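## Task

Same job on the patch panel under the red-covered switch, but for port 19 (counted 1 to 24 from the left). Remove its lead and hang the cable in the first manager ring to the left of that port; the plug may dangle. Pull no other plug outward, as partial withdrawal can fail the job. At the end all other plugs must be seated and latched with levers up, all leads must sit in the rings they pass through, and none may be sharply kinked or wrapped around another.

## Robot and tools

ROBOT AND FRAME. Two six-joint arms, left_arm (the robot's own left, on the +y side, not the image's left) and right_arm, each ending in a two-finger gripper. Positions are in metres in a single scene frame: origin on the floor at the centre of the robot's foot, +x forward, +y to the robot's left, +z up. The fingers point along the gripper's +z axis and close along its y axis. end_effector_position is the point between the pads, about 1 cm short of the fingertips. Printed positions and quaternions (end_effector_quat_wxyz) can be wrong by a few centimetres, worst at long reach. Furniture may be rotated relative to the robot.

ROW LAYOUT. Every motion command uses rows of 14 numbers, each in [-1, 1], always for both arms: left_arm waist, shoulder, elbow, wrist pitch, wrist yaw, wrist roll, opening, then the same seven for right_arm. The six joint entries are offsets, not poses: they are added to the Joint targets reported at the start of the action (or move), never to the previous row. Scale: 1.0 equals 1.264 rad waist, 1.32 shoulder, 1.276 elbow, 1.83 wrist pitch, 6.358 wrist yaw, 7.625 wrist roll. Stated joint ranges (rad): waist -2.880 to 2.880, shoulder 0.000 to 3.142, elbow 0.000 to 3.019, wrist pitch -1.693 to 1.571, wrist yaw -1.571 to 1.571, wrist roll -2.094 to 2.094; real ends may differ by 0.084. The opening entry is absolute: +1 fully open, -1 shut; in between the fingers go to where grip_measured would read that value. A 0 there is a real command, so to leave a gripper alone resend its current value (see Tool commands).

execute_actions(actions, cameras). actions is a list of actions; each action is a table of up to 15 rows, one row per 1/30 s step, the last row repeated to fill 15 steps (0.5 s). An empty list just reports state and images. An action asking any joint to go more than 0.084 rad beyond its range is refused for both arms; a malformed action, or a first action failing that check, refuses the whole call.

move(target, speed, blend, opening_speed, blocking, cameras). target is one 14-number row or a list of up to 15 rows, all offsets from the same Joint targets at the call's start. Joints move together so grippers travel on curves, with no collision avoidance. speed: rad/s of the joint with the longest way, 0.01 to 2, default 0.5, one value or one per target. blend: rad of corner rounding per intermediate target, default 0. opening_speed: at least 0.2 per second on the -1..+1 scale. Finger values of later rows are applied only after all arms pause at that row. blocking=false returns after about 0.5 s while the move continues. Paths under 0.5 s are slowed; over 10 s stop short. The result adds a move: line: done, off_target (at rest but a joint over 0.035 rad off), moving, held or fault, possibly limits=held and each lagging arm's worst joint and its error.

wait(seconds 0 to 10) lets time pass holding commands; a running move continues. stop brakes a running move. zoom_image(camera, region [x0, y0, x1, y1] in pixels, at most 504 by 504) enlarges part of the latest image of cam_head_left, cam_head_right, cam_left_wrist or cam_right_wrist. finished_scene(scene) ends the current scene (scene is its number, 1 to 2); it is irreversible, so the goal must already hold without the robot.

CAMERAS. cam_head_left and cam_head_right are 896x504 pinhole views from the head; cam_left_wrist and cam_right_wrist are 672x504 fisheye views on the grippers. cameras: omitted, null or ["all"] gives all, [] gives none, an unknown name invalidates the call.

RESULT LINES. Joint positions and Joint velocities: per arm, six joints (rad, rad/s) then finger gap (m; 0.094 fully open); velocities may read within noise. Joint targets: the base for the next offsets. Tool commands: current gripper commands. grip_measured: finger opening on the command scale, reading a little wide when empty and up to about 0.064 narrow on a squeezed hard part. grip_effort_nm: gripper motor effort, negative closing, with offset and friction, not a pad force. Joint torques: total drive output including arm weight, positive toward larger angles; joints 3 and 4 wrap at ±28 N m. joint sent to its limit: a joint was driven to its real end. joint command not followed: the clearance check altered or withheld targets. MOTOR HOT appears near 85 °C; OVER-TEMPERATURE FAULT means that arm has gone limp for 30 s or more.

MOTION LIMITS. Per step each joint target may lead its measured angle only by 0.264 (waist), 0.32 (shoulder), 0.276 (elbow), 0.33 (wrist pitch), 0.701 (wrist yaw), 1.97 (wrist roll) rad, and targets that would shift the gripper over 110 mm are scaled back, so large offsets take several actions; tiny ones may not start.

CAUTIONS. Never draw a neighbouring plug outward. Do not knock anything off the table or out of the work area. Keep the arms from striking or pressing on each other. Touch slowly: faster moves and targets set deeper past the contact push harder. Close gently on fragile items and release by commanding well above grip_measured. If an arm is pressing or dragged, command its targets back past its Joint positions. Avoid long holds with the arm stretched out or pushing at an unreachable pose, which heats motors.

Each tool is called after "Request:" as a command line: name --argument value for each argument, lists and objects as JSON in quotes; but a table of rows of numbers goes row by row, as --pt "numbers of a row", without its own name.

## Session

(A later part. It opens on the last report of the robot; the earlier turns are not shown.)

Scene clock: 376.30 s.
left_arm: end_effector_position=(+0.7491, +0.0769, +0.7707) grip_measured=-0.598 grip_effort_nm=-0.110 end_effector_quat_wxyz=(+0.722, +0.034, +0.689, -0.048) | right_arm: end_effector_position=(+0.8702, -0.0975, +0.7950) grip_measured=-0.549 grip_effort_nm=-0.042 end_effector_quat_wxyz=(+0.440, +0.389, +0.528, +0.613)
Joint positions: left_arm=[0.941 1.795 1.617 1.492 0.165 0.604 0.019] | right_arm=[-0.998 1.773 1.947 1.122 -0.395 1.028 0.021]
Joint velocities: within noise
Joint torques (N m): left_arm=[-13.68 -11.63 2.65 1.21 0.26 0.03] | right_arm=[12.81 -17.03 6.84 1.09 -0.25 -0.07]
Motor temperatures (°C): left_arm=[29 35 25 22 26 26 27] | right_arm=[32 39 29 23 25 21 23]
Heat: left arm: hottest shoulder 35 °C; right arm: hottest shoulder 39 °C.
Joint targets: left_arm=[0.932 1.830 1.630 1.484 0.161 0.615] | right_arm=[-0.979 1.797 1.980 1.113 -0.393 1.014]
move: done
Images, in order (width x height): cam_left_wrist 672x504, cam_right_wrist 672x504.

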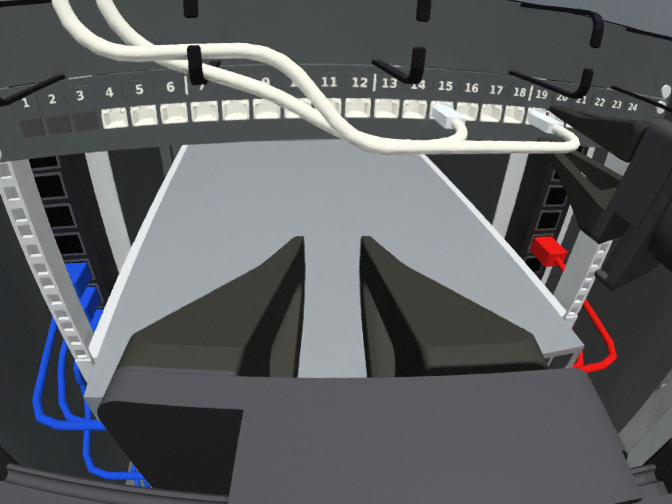

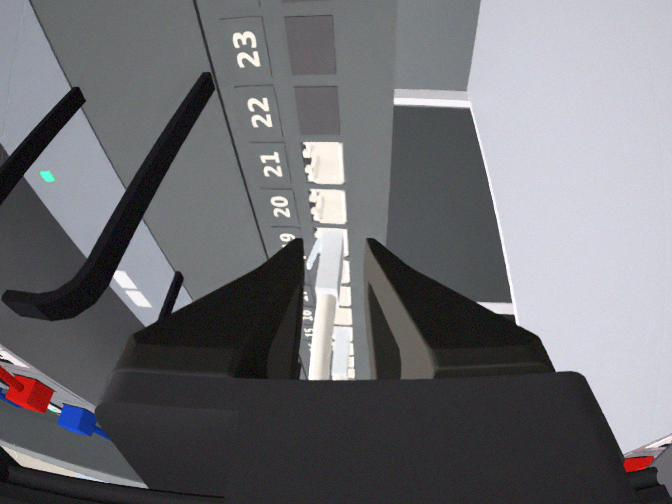

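Request:
move --pt "0 0 0 0 0 0 -0.6 0.0095 0 0 -0.0105 0 0 -0.55" --speed 0.08 --cameras '["cam_right_wrist","cam_left_wrist"]'

Request:
zoom_image --camera "cam_right_wrist" --region '[240, 170, 430, 360]'

Request:
zoom_image --camera "cam_left_wrist" --region '[480, 60, 630, 180]'

Scene clock: 395.53 s.
left_arm: end_effector_position=(+0.7491, +0.0769, +0.7707) grip_measured=-0.598 grip_effort_nm=-0.115 end_effector_quat_wxyz=(+0.722, +0.034, +0.689, -0.048) | right_arm: end_effector_position=(+0.8705, -0.0944, +0.7937) grip_measured=-0.549 grip_effort_nm=-0.046 end_effector_quat_wxyz=(+0.434, +0.391, +0.531, +0.614)
Joint positions: left_arm=[0.941 1.795 1.617 1.492 0.165 0.604 0.019] | right_arm=[-0.994 1.773 1.948 1.108 -0.394 1.028 0.021]
Joint velocities: within noise
Joint torques (N m): left_arm=[-13.63 -11.46 2.76 1.18 0.26 0.03] | right_arm=[13.22 -16.79 6.82 0.8 -0.29 -0.06]
Motor temperatures (°C): left_arm=[29 35 25 22 26 26 27] | right_arm=[32 39 29 23 25 22 23]
Heat: left arm: hottest shoulder 35 °C; right arm: hottest shoulder 39 °C.
Joint targets: left_arm=[0.932 1.830 1.630 1.484 0.161 0.615] | right_arm=[-0.967 1.797 1.980 1.094 -0.393 1.015]
move: done
Images, in order (width x height): cam_left_wrist 672x504, cam_right_wrist 672x504.

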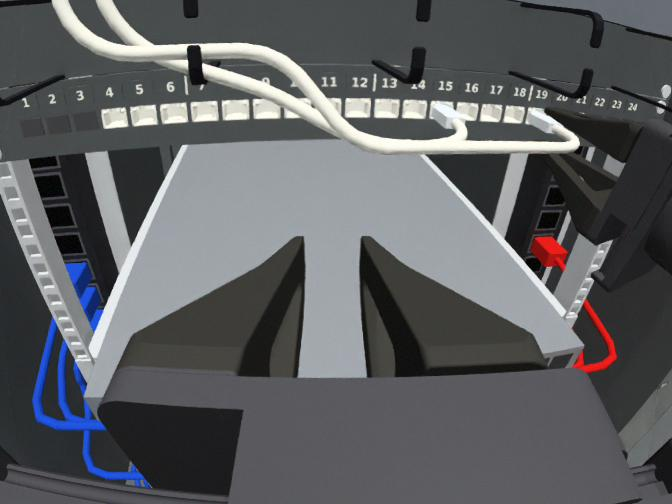

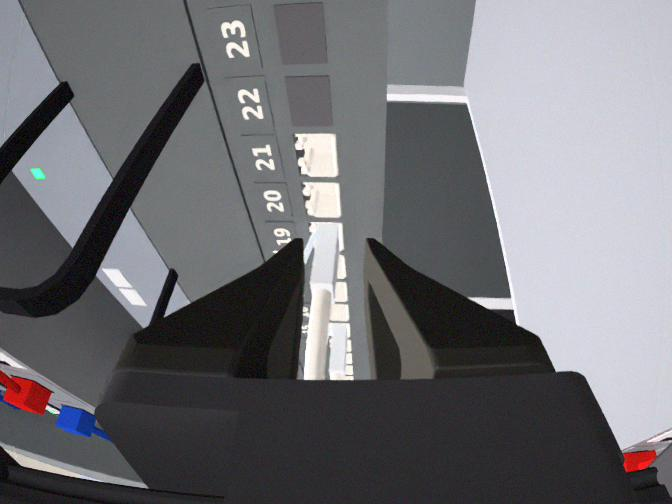

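Scaled by 2.653 from the camera's 672x504 image, which has a finer 960x720 frame.

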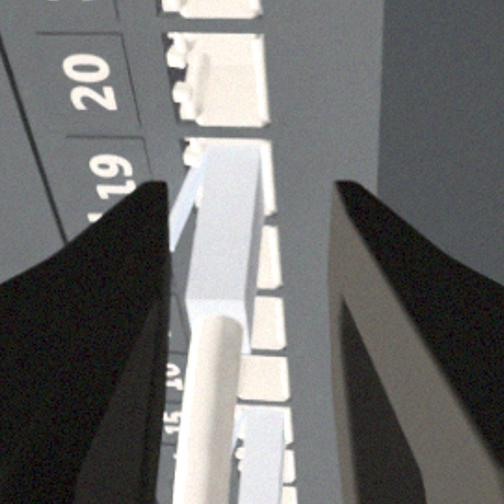

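Scaled by 3.360 from the camera's 672x504 image, which has a finer 960x720 frame.

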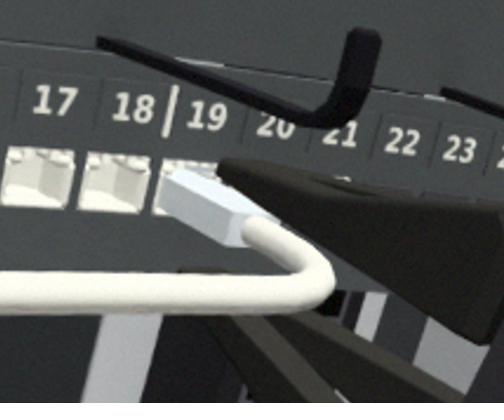

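Request:
move --pt "0 0 0 0 0 0 -0.6 0.0115 0 0 0 0 0 -0.55" --speed 0.08 --cameras '["cam_right_wrist","cam_left_wrist"]'

Request:
zoom_image --camera "cam_right_wrist" --region '[240, 170, 430, 360]'

Request:
zoom_image --camera "cam_left_wrist" --region '[480, 60, 630, 180]'

Scene clock: 403.57 s.
left_arm: end_effector_position=(+0.7491, +0.0769, +0.7707) grip_measured=-0.598 grip_effort_nm=-0.110 end_effector_quat_wxyz=(+0.722, +0.034, +0.689, -0.048) | right_arm: end_effector_position=(+0.8706, -0.0820, +0.8016) grip_measured=-0.549 grip_effort_nm=-0.042 end_effector_quat_wxyz=(+0.428, +0.396, +0.524, +0.621)
Joint positions: left_arm=[0.941 1.795 1.617 1.492 0.165 0.605 0.019] | right_arm=[-0.969 1.774 1.948 1.103 -0.392 1.028 0.021]
Joint velocities: within noise
Joint torques (N m): left_arm=[-13.74 -11.58 2.71 1.18 0.26 0.03] | right_arm=[12.69 -16.56 6.76 1.07 -0.4 -0.05]
Motor temperatures (°C): left_arm=[29 35 25 22 26 26 27] | right_arm=[32 39 29 23 25 22 23]
Heat: left arm: hottest shoulder 35 °C; right arm: hottest shoulder 39 °C.
Joint targets: left_arm=[0.932 1.830 1.630 1.484 0.161 0.616] | right_arm=[-0.952 1.797 1.980 1.094 -0.393 1.015]
move: done
Images, in order (width x height): cam_left_wrist 672x504, cam_right_wrist 672x504.

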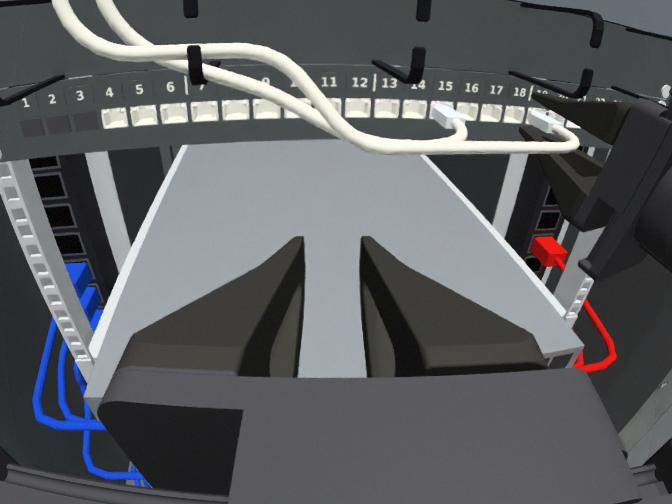

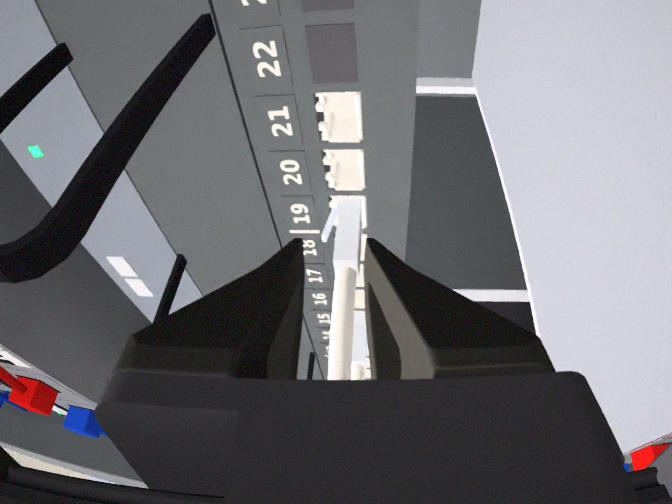

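Scaled by 2.653 from the camera's 672x504 image, which has a finer 960x720 frame.

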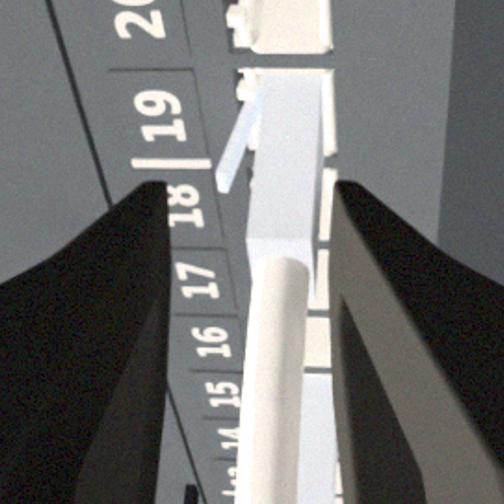

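Scaled by 3.360 from the camera's 672x504 image, which has a finer 960x720 frame.

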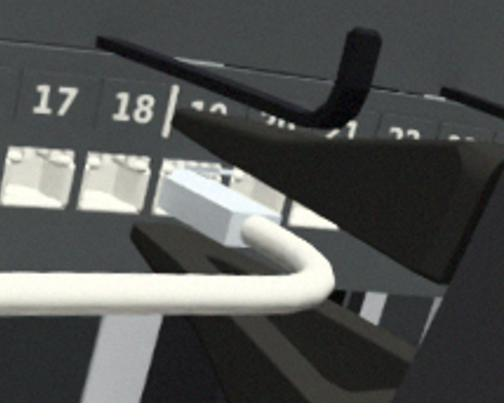

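Request:
move --pt "0 0 0 0 0 0 -0.6 -0.0435 0 0 0 0 0 -0.55" --pt "0 0 0 0 0 0 -0.6 -0.0435 0.0098 0.0313 -0.0066 0.0005 0 -0.55" --speed 0.08 --cameras '["cam_right_wrist","cam_left_wrist"]'

Request:
zoom_image --camera "cam_right_wrist" --region '[240, 170, 430, 360]'

Request:
zoom_image --camera "cam_left_wrist" --region '[480, 60, 630, 180]'

Scene clock: 473.20 s.
left_arm: end_effector_position=(+0.7491, +0.0769, +0.7707) grip_measured=-0.598 grip_effort_nm=-0.115 end_effector_quat_wxyz=(+0.722, +0.034, +0.689, -0.048) | right_arm: end_effector_position=(+0.8765, -0.0921, +0.7944) grip_measured=-0.549 grip_effort_nm=-0.037 end_effector_quat_wxyz=(+0.436, +0.392, +0.528, +0.615)
Joint positions: left_arm=[0.941 1.795 1.617 1.492 0.165 0.605 0.019] | right_arm=[-0.989 1.787 1.98 1.095 -0.392 1.028 0.021]
Joint velocities: within noise
Joint torques (N m): left_arm=[-13.57 -11.63 2.74 1.22 0.27 0.04] | right_arm=[9.41 -17.03 7.65 0.91 -0.28 -0.05]
Motor temperatures (°C): left_arm=[29 35 25 22 26 26 27] | right_arm=[33 37 29 23 25 22 23]
Heat: left arm: hottest shoulder 35 °C; right arm: hottest shoulder 37 °C.
Joint targets: left_arm=[0.932 1.830 1.630 1.484 0.161 0.616] | right_arm=[-1.007 1.810 2.020 1.081 -0.390 1.015]
move: off_target (right_arm); right_arm: the elbow is farthest, 0.040 rad from its target
Images, in order (width x height): cam_left_wrist 672x504, cam_right_wrist 672x504.

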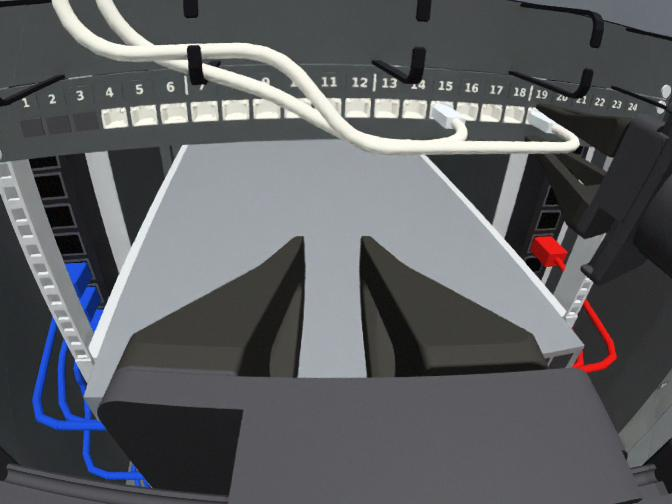

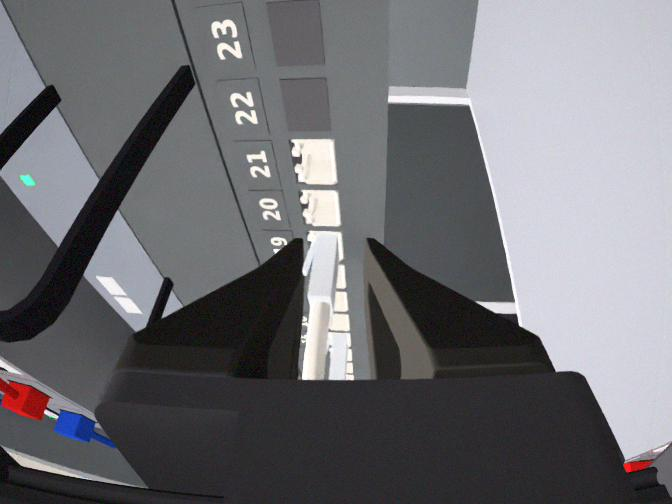

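Scaled by 2.653 from the camera's 672x504 image, which has a finer 960x720 frame.

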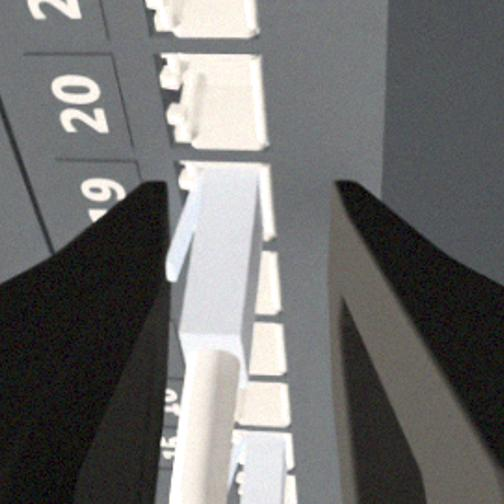

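Scaled by 3.360 from the camera's 672x504 image, which has a finer 960x720 frame.

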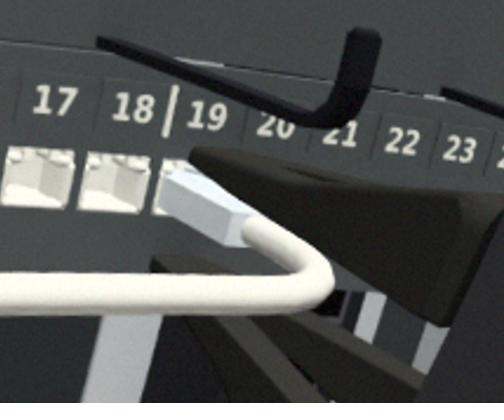

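Request:
execute_actions --actions '[]'

Request:
zoom_image --camera "cam_right_wrist" --region '[240, 170, 430, 360]'

Request:
zoom_image --camera "cam_left_wrist" --region '[480, 60, 630, 180]'

Scene clock: 530.27 s.
left_arm: end_effector_position=(+0.7491, +0.0769, +0.7707) grip_measured=-0.598 grip_effort_nm=-0.115 end_effector_quat_wxyz=(+0.722, +0.034, +0.689, -0.048) | right_arm: end_effector_position=(+0.8765, -0.0921, +0.7944) grip_measured=-0.549 grip_effort_nm=-0.037 end_effector_quat_wxyz=(+0.436, +0.392, +0.528, +0.615)
Joint positions: left_arm=[0.941 1.795 1.617 1.492 0.165 0.605 0.019] | right_arm=[-0.989 1.787 1.98 1.095 -0.392 1.028 0.021]
Joint velocities: within noise
Joint torques (N m): left_arm=[-13.63 -11.46 2.69 1.22 0.26 0.02] | right_arm=[9.47 -16.97 7.6 0.94 -0.26 -0.05]
Motor temperatures (°C): left_arm=[29 35 25 22 26 26 27] | right_arm=[32 41 29 23 25 22 23]
Heat: left arm: hottest shoulder 35 °C; right arm: hottest shoulder 41 °C.
Joint targets: left_arm=[0.932 1.830 1.630 1.484 0.161 0.616] | right_arm=[-1.007 1.810 2.020 1.081 -0.390 1.015]
Tool commands: left_gripper/opening=-0.6 right_gripper/opening=-0.55

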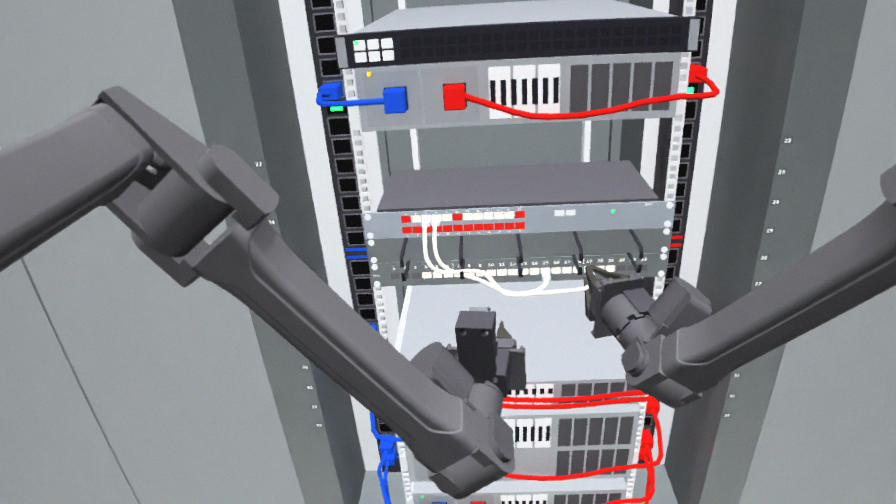

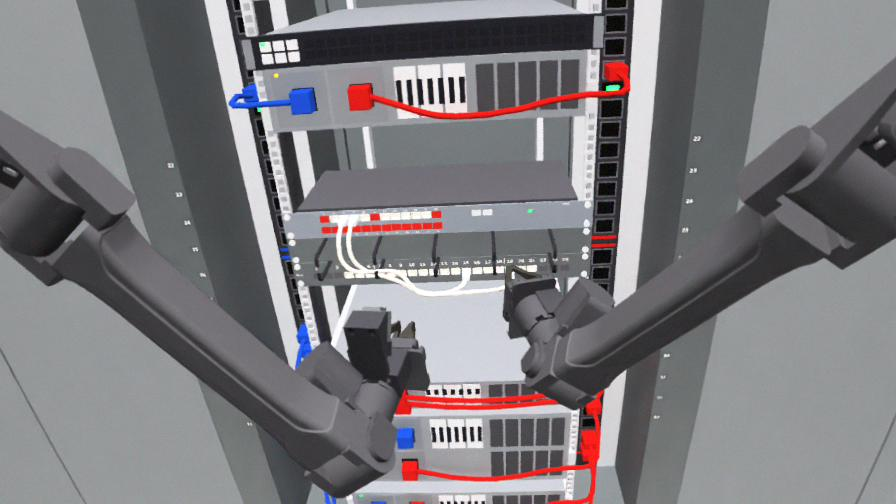

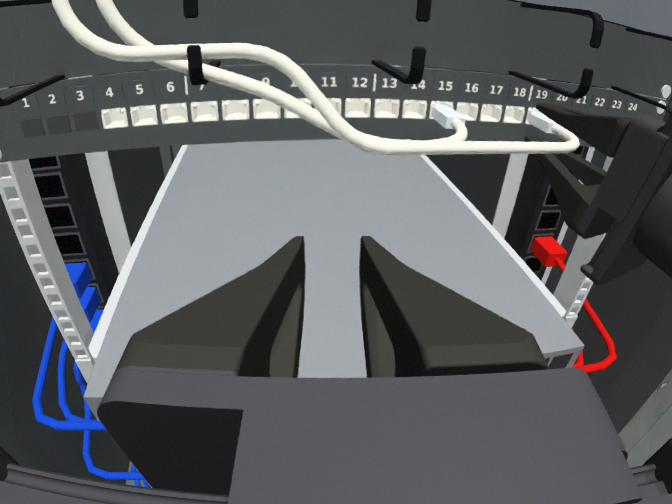

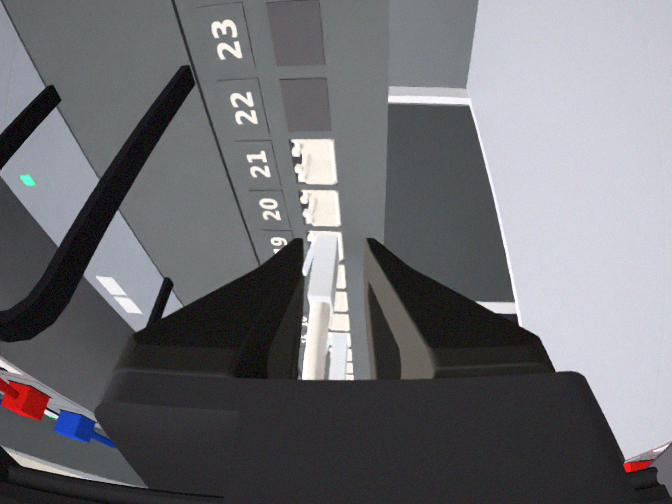

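Scaled by 2.653 from the camera's 672x504 image, which has a finer 960x720 frame.

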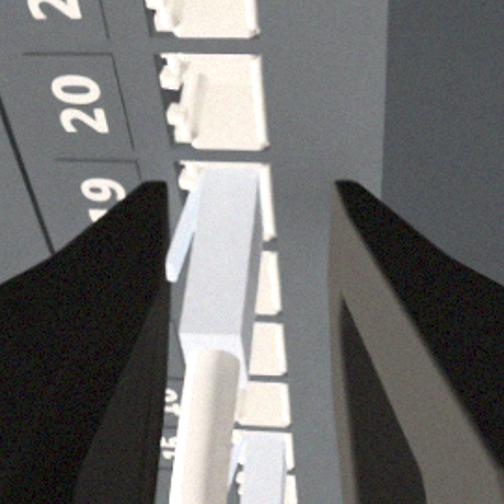

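Scaled by 3.360 from the camera's 672x504 image, which has a finer 960x720 frame.

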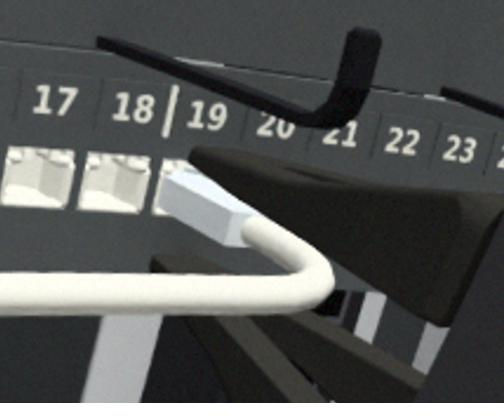

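Request:
move --target '[0,0,0,0,0,0,-0.6,0.029,-0.0227,0,0,0,0,-0.55]' --speed 0.1

Request:
zoom_image --camera "cam_right_wrist" --region '[240, 170, 430, 360]'

Request:
zoom_image --camera "cam_left_wrist" --region '[480, 60, 630, 180]'

Scene clock: 545.60 s.
left_arm: end_effector_position=(+0.7491, +0.0769, +0.7707) grip_measured=-0.598 grip_effort_nm=-0.110 end_effector_quat_wxyz=(+0.722, +0.034, +0.689, -0.048) | right_arm: end_effector_position=(+0.8765, -0.0921, +0.7944) grip_measured=-0.549 grip_effort_nm=-0.037 end_effector_quat_wxyz=(+0.436, +0.392, +0.528, +0.615)
Joint positions: left_arm=[0.941 1.795 1.617 1.492 0.165 0.605 0.019] | right_arm=[-0.989 1.787 1.98 1.095 -0.392 1.028 0.021]
Joint velocities: within noise
Joint torques (N m): left_arm=[-13.57 -11.58 2.69 1.17 0.27 0.03] | right_arm=[12.75 -19.25 7.66 0.91 -0.27 -0.05]
Motor temperatures (°C): left_arm=[29 35 25 22 26 26 27] | right_arm=[32 41 29 23 25 22 23]
Heat: left arm: hottest shoulder 35 °C; right arm: hottest shoulder 41 °C.
Joint targets: left_arm=[0.932 1.830 1.630 1.484 0.161 0.616] | right_arm=[-0.971 1.780 2.020 1.081 -0.390 1.015]
move: off_target (right_arm); right_arm: the elbow is farthest, 0.040 rad from its target

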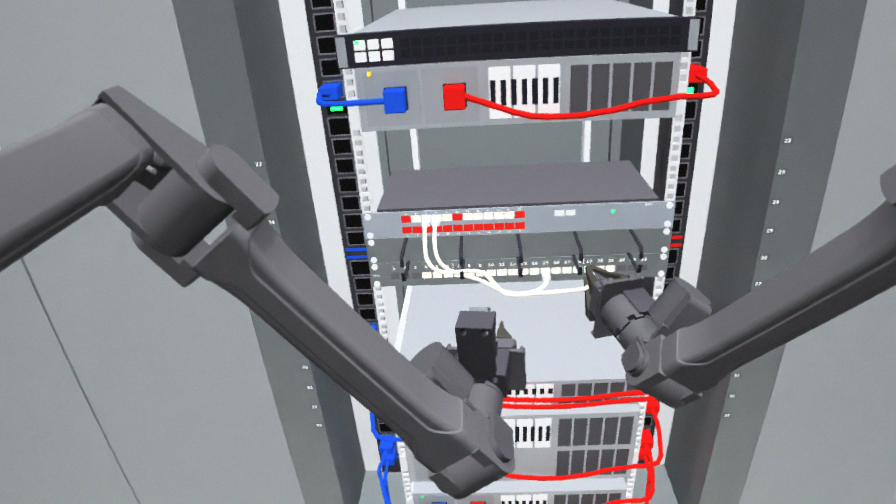

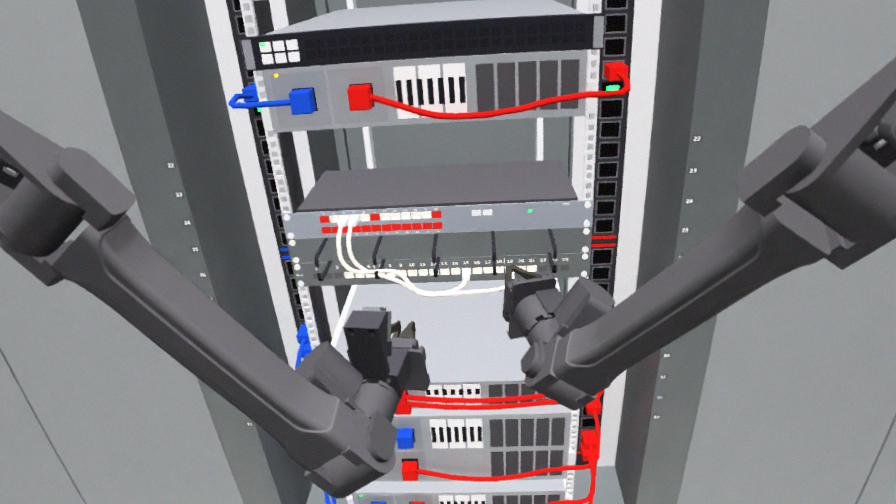

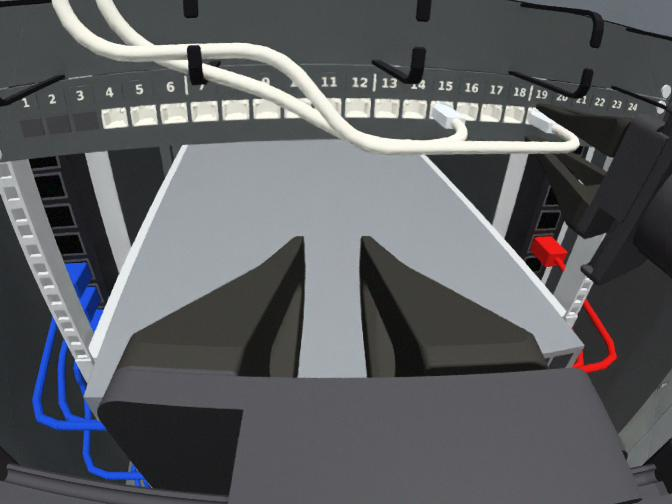

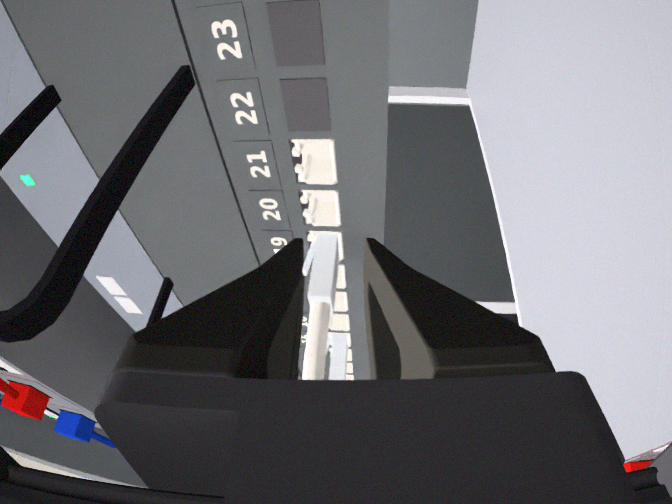

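Scaled by 2.653 from the camera's 672x504 image, which has a finer 960x720 frame.

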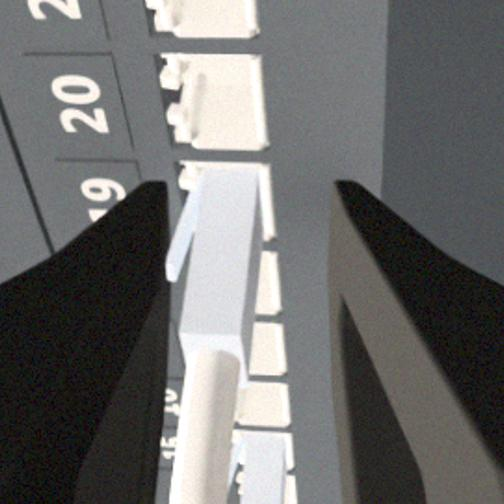

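Scaled by 3.360 from the camera's 672x504 image, which has a finer 960x720 frame.

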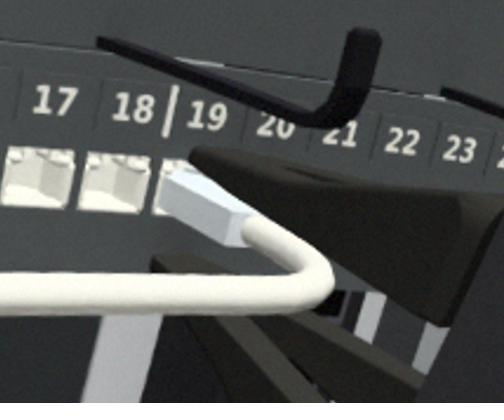

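Request:
move --target '[0,0,0,0,0,0,-0.6,0.0065,0,0,0,0,0,-0.55]' --speed 0.1 --cameras '["cam_right_wrist","cam_left_wrist"]'

Request:
zoom_image --camera "cam_right_wrist" --region '[240, 170, 430, 360]'

Scene clock: 556.97 s.
left_arm: end_effector_position=(+0.7491, +0.0769, +0.7707) grip_measured=-0.598 grip_effort_nm=-0.110 end_effector_quat_wxyz=(+0.722, +0.034, +0.689, -0.048) | right_arm: end_effector_position=(+0.8765, -0.0919, +0.7945) grip_measured=-0.549 grip_effort_nm=-0.037 end_effector_quat_wxyz=(+0.436, +0.392, +0.527, +0.615)
Joint positions: left_arm=[0.941 1.795 1.617 1.492 0.165 0.605 0.019] | right_arm=[-0.989 1.787 1.98 1.095 -0.392 1.028 0.021]
Joint velocities: within noise
Joint torques (N m): left_arm=[-13.8 -11.75 2.69 1.24 0.26 0.03] | right_arm=[13.39 -19.31 7.58 0.88 -0.26 -0.04]
Motor temperatures (°C): left_arm=[29 35 25 22 26 26 27] | right_arm=[32 42 29 23 25 22 23]
Heat: left arm: hottest shoulder 35 °C; right arm: hottest shoulder 42 °C.
Joint targets: left_arm=[0.932 1.830 1.630 1.484 0.161 0.616] | right_arm=[-0.962 1.780 2.020 1.081 -0.390 1.015]
move: off_target (right_arm); right_arm: the elbow is farthest, 0.040 rad from its target
Images, in order (width x height): cam_left_wrist 672x504, cam_right_wrist 672x504.

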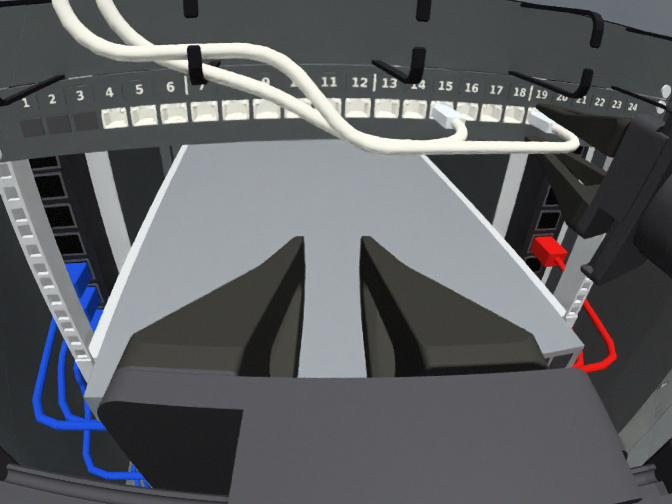

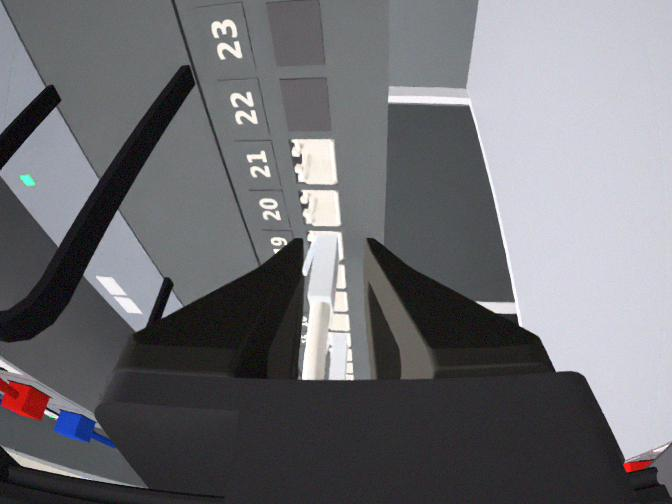

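Scaled by 2.653 from the camera's 672x504 image, which has a finer 960x720 frame.

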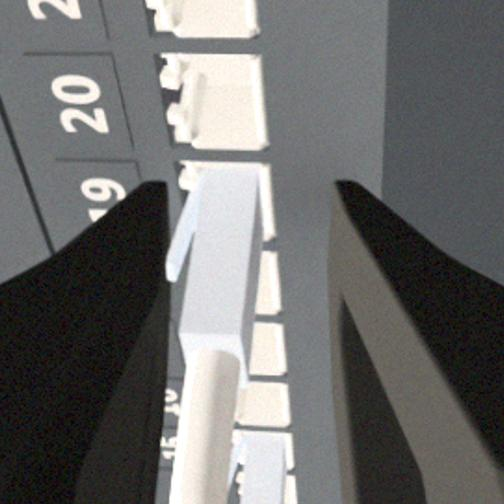

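Request:
move --target '[0,0,0,0,0,0,-0.6,0.004,0,0,0,0,0,-0.55]' --speed 0.1 --cameras '["cam_right_wrist","cam_left_wrist"]'

Request:
zoom_image --camera "cam_right_wrist" --region '[240, 170, 430, 360]'

Scene clock: 564.57 s.
left_arm: end_effector_position=(+0.7491, +0.0769, +0.7707) grip_measured=-0.598 grip_effort_nm=-0.115 end_effector_quat_wxyz=(+0.722, +0.034, +0.689, -0.048) | right_arm: end_effector_position=(+0.8765, -0.0901, +0.7954) grip_measured=-0.549 grip_effort_nm=-0.037 end_effector_quat_wxyz=(+0.434, +0.393, +0.527, +0.616)
Joint positions: left_arm=[0.941 1.795 1.617 1.492 0.165 0.605 0.019] | right_arm=[-0.985 1.787 1.98 1.093 -0.392 1.028 0.021]
Joint velocities: within noise
Joint torques (N m): left_arm=[-13.68 -11.46 2.65 1.18 0.26 0.03] | right_arm=[13.68 -19.6 7.6 1.03 -0.27 -0.05]
Motor temperatures (°C): left_arm=[29 35 25 22 26 26 27] | right_arm=[32 42 29 23 25 22 23]
Heat: left arm: hottest shoulder 35 °C; right arm: hottest shoulder 42 °C.
Joint targets: left_arm=[0.932 1.830 1.630 1.484 0.161 0.616] | right_arm=[-0.957 1.780 2.020 1.082 -0.390 1.015]
move: off_target (right_arm); right_arm: the elbow is farthest, 0.040 rad from its target
Images, in order (width x height): cam_left_wrist 672x504, cam_right_wrist 672x504.

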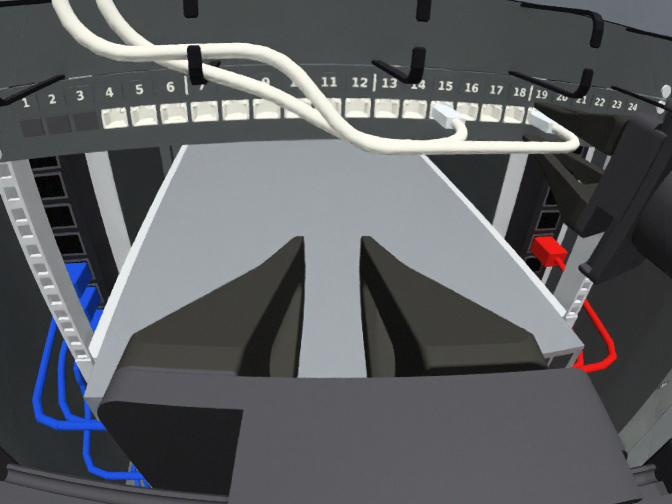

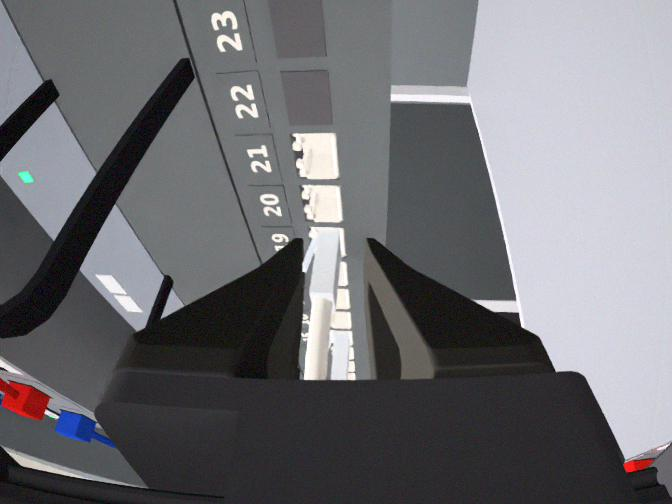

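Scaled by 2.653 from the camera's 672x504 image, which has a finer 960x720 frame.

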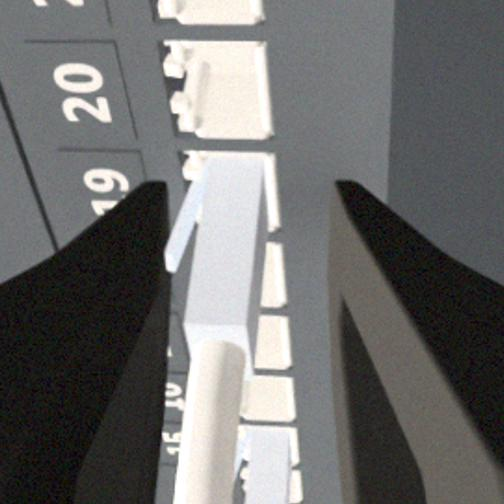

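Request:
move --target '[0,0,0,0,0,0,-0.6,0,-0.0055,0,0,0,0,-0.55]' --speed 0.1 --cameras '["cam_right_wrist","cam_left_wrist"]'

Request:
zoom_image --camera "cam_right_wrist" --region '[240, 170, 430, 360]'

Scene clock: 572.83 s.
left_arm: end_effector_position=(+0.7491, +0.0769, +0.7707) grip_measured=-0.598 grip_effort_nm=-0.110 end_effector_quat_wxyz=(+0.722, +0.034, +0.689, -0.048) | right_arm: end_effector_position=(+0.8765, -0.0901, +0.7954) grip_measured=-0.549 grip_effort_nm=-0.037 end_effector_quat_wxyz=(+0.434, +0.393, +0.527, +0.616)
Joint positions: left_arm=[0.941 1.795 1.617 1.492 0.165 0.605 0.019] | right_arm=[-0.985 1.787 1.98 1.093 -0.392 1.028 0.021]
Joint velocities: within noise
Joint torques (N m): left_arm=[-13.68 -11.58 2.67 1.22 0.26 0.03] | right_arm=[13.39 -20.07 7.65 1.02 -0.29 -0.05]
Motor temperatures (°C): left_arm=[29 35 25 22 26 26 27] | right_arm=[32 42 29 23 25 22 23]
Heat: left arm: hottest shoulder 35 °C; right arm: hottest shoulder 42 °C.
Joint targets: left_arm=[0.932 1.830 1.630 1.484 0.161 0.616] | right_arm=[-0.957 1.773 2.020 1.082 -0.390 1.015]
move: off_target (right_arm); right_arm: the elbow is farthest, 0.040 rad from its target
Images, in order (width x height): cam_left_wrist 672x504, cam_right_wrist 672x504.

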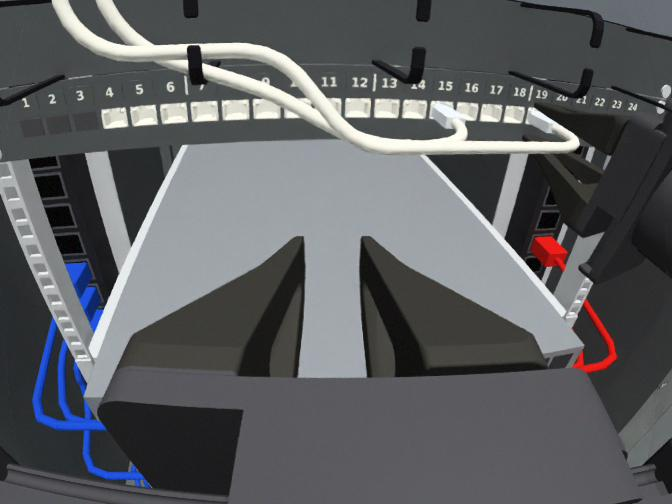

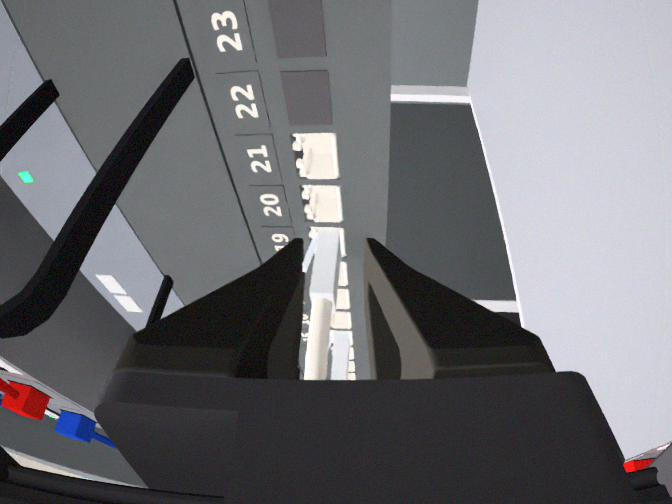

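Scaled by 2.653 from the camera's 672x504 image, which has a finer 960x720 frame.

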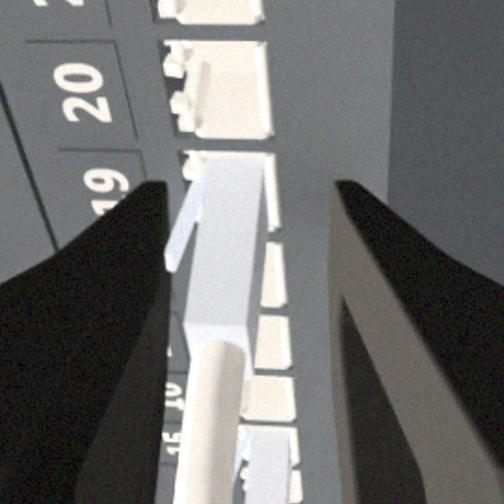

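Request:
move --target '[0,0,0,0,0,0,-0.6,0,-0.005,0,0,0,0,-0.55]' --speed 0.1 --cameras '["cam_right_wrist"]'

Request:
zoom_image --camera "cam_right_wrist" --region '[240, 170, 430, 360]'

Scene clock: 579.40 s.
left_arm: end_effector_position=(+0.7491, +0.0769, +0.7707) grip_measured=-0.598 grip_effort_nm=-0.115 end_effector_quat_wxyz=(+0.722, +0.034, +0.689, -0.048) | right_arm: end_effector_position=(+0.8765, -0.0901, +0.7954) grip_measured=-0.549 grip_effort_nm=-0.046 end_effector_quat_wxyz=(+0.434, +0.393, +0.527, +0.616)
Joint positions: left_arm=[0.941 1.795 1.617 1.492 0.165 0.605 0.019] | right_arm=[-0.985 1.787 1.98 1.093 -0.392 1.028 0.021]
Joint velocities: within noise
Joint torques (N m): left_arm=[-13.68 -11.63 2.7 1.18 0.26 0.04] | right_arm=[13.27 -20.48 7.57 1.06 -0.28 -0.05]
Motor temperatures (°C): left_arm=[29 35 25 22 26 26 27] | right_arm=[32 43 29 23 25 22 23]
Heat: left arm: hottest shoulder 35 °C; right arm: hottest shoulder 43 °C.
Joint targets: left_arm=[0.932 1.830 1.630 1.484 0.161 0.616] | right_arm=[-0.957 1.766 2.020 1.082 -0.390 1.015]
move: off_target (right_arm); right_arm: the elbow is farthest, 0.040 rad from its target
Images, in order (width x height): cam_right_wrist 672x504.

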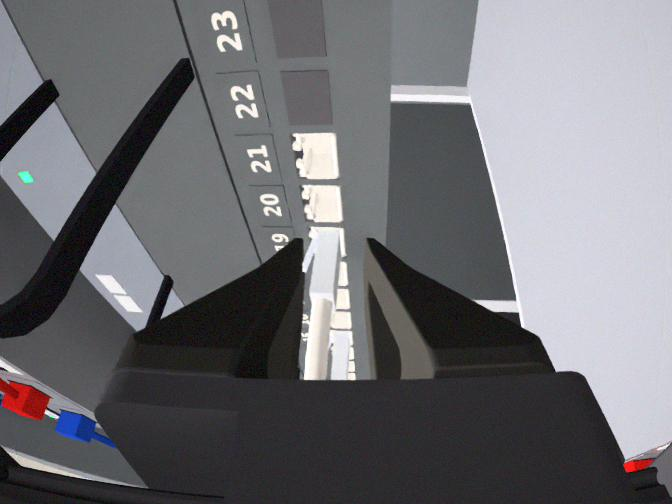

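Scaled by 2.653 from the camera's 672x504 image, which has a finer 960x720 frame.

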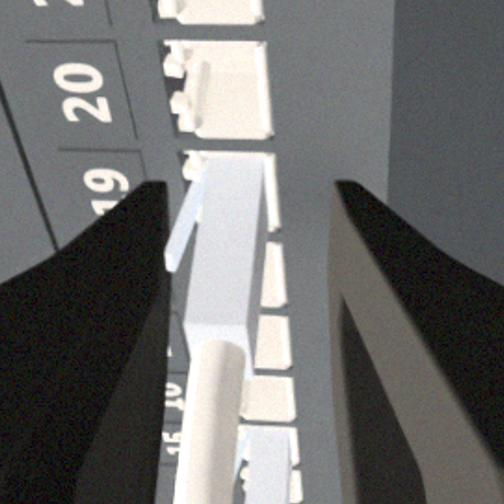

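Request:
move --target '[0,0,0,0,0,0,-0.6,0,-0.007,0,0,0,0,-0.55]' --speed 0.1 --cameras '["cam_right_wrist"]'

Request:
zoom_image --camera "cam_right_wrist" --region '[240, 170, 430, 360]'

Scene clock: 585.73 s.
left_arm: end_effector_position=(+0.7491, +0.0769, +0.7707) grip_measured=-0.598 grip_effort_nm=-0.115 end_effector_quat_wxyz=(+0.722, +0.034, +0.689, -0.048) | right_arm: end_effector_position=(+0.8765, -0.0901, +0.7954) grip_measured=-0.549 grip_effort_nm=-0.032 end_effector_quat_wxyz=(+0.434, +0.393, +0.527, +0.616)
Joint positions: left_arm=[0.941 1.795 1.617 1.492 0.165 0.605 0.019] | right_arm=[-0.985 1.787 1.98 1.093 -0.392 1.028 0.021]
Joint velocities: within noise
Joint torques (N m): left_arm=[-13.86 -11.69 2.63 1.2 0.25 0.02] | right_arm=[13.51 -21.01 7.54 0.99 -0.3 -0.07]
Motor temperatures (°C): left_arm=[29 35 25 22 26 26 27] | right_arm=[33 43 29 23 25 22 23]
Heat: left arm: hottest shoulder 35 °C; right arm: hottest shoulder 43 °C.
Joint targets: left_arm=[0.932 1.830 1.630 1.484 0.161 0.616] | right_arm=[-0.957 1.757 2.020 1.082 -0.390 1.015]
move: off_target (right_arm); right_arm: the elbow is farthest, 0.040 rad from its target
Images, in order (width x height): cam_right_wrist 672x504.

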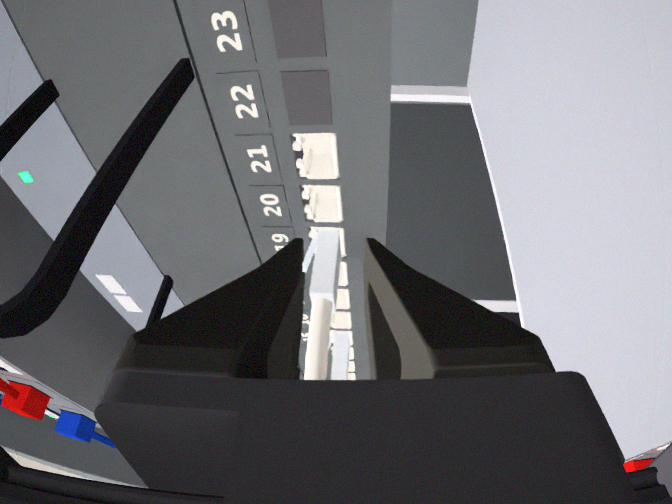

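Scaled by 2.653 from the camera's 672x504 image, which has a finer 960x720 frame.

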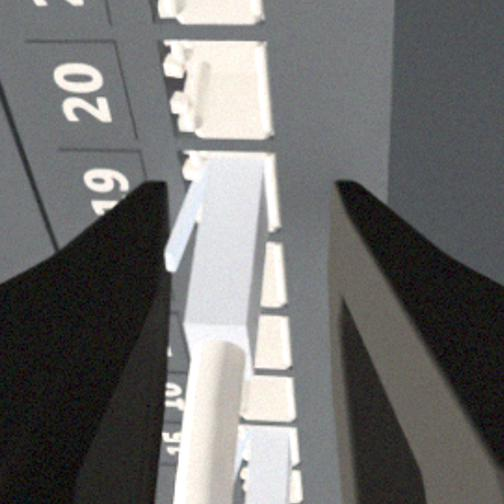

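Request:
move --target '[0,0,0,0,0,0,-0.6,0,-0.006,0,0,0,0,-0.55]' --speed 0.1 --cameras '["cam_right_wrist"]'

Request:
zoom_image --camera "cam_right_wrist" --region '[240, 170, 430, 360]'

Scene clock: 593.50 s.
left_arm: end_effector_position=(+0.7491, +0.0769, +0.7707) grip_measured=-0.598 grip_effort_nm=-0.115 end_effector_quat_wxyz=(+0.722, +0.034, +0.689, -0.048) | right_arm: end_effector_position=(+0.8765, -0.0901, +0.7954) grip_measured=-0.549 grip_effort_nm=-0.046 end_effector_quat_wxyz=(+0.434, +0.393, +0.527, +0.616)
Joint positions: left_arm=[0.941 1.795 1.617 1.492 0.165 0.605 0.019] | right_arm=[-0.985 1.787 1.98 1.093 -0.392 1.028 0.021]
Joint velocities: within noise
Joint torques (N m): left_arm=[-13.74 -11.46 2.67 1.22 0.27 0.04] | right_arm=[13.57 -21.95 7.69 1.06 -0.28 -0.04]
Motor temperatures (°C): left_arm=[29 35 25 22 26 26 27] | right_arm=[33 44 29 23 25 22 23]
Heat: left arm: hottest shoulder 35 °C; right arm: hottest shoulder 44 °C.
Joint targets: left_arm=[0.932 1.830 1.630 1.484 0.161 0.616] | right_arm=[-0.957 1.749 2.020 1.082 -0.390 1.015]
move: off_target (right_arm); right_arm: the elbow is farthest, 0.040 rad from its target
Images, in order (width x height): cam_right_wrist 672x504.

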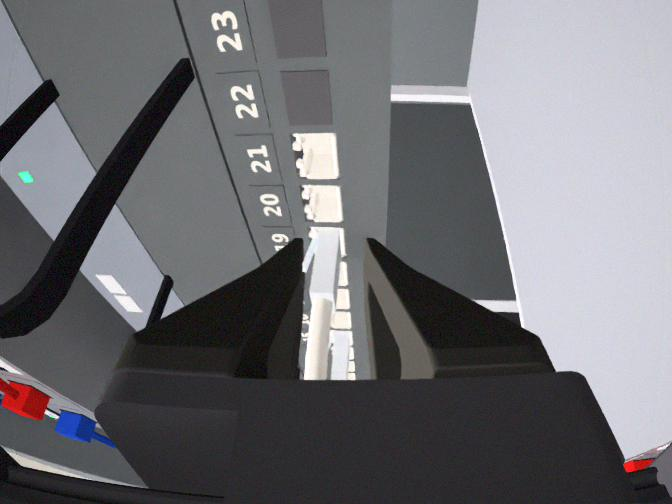

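Scaled by 2.653 from the camera's 672x504 image, which has a finer 960x720 frame.

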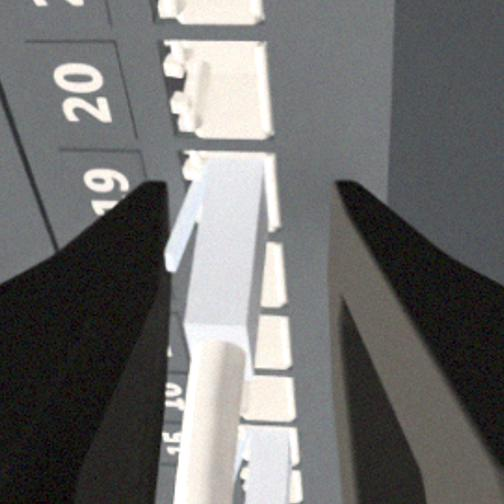

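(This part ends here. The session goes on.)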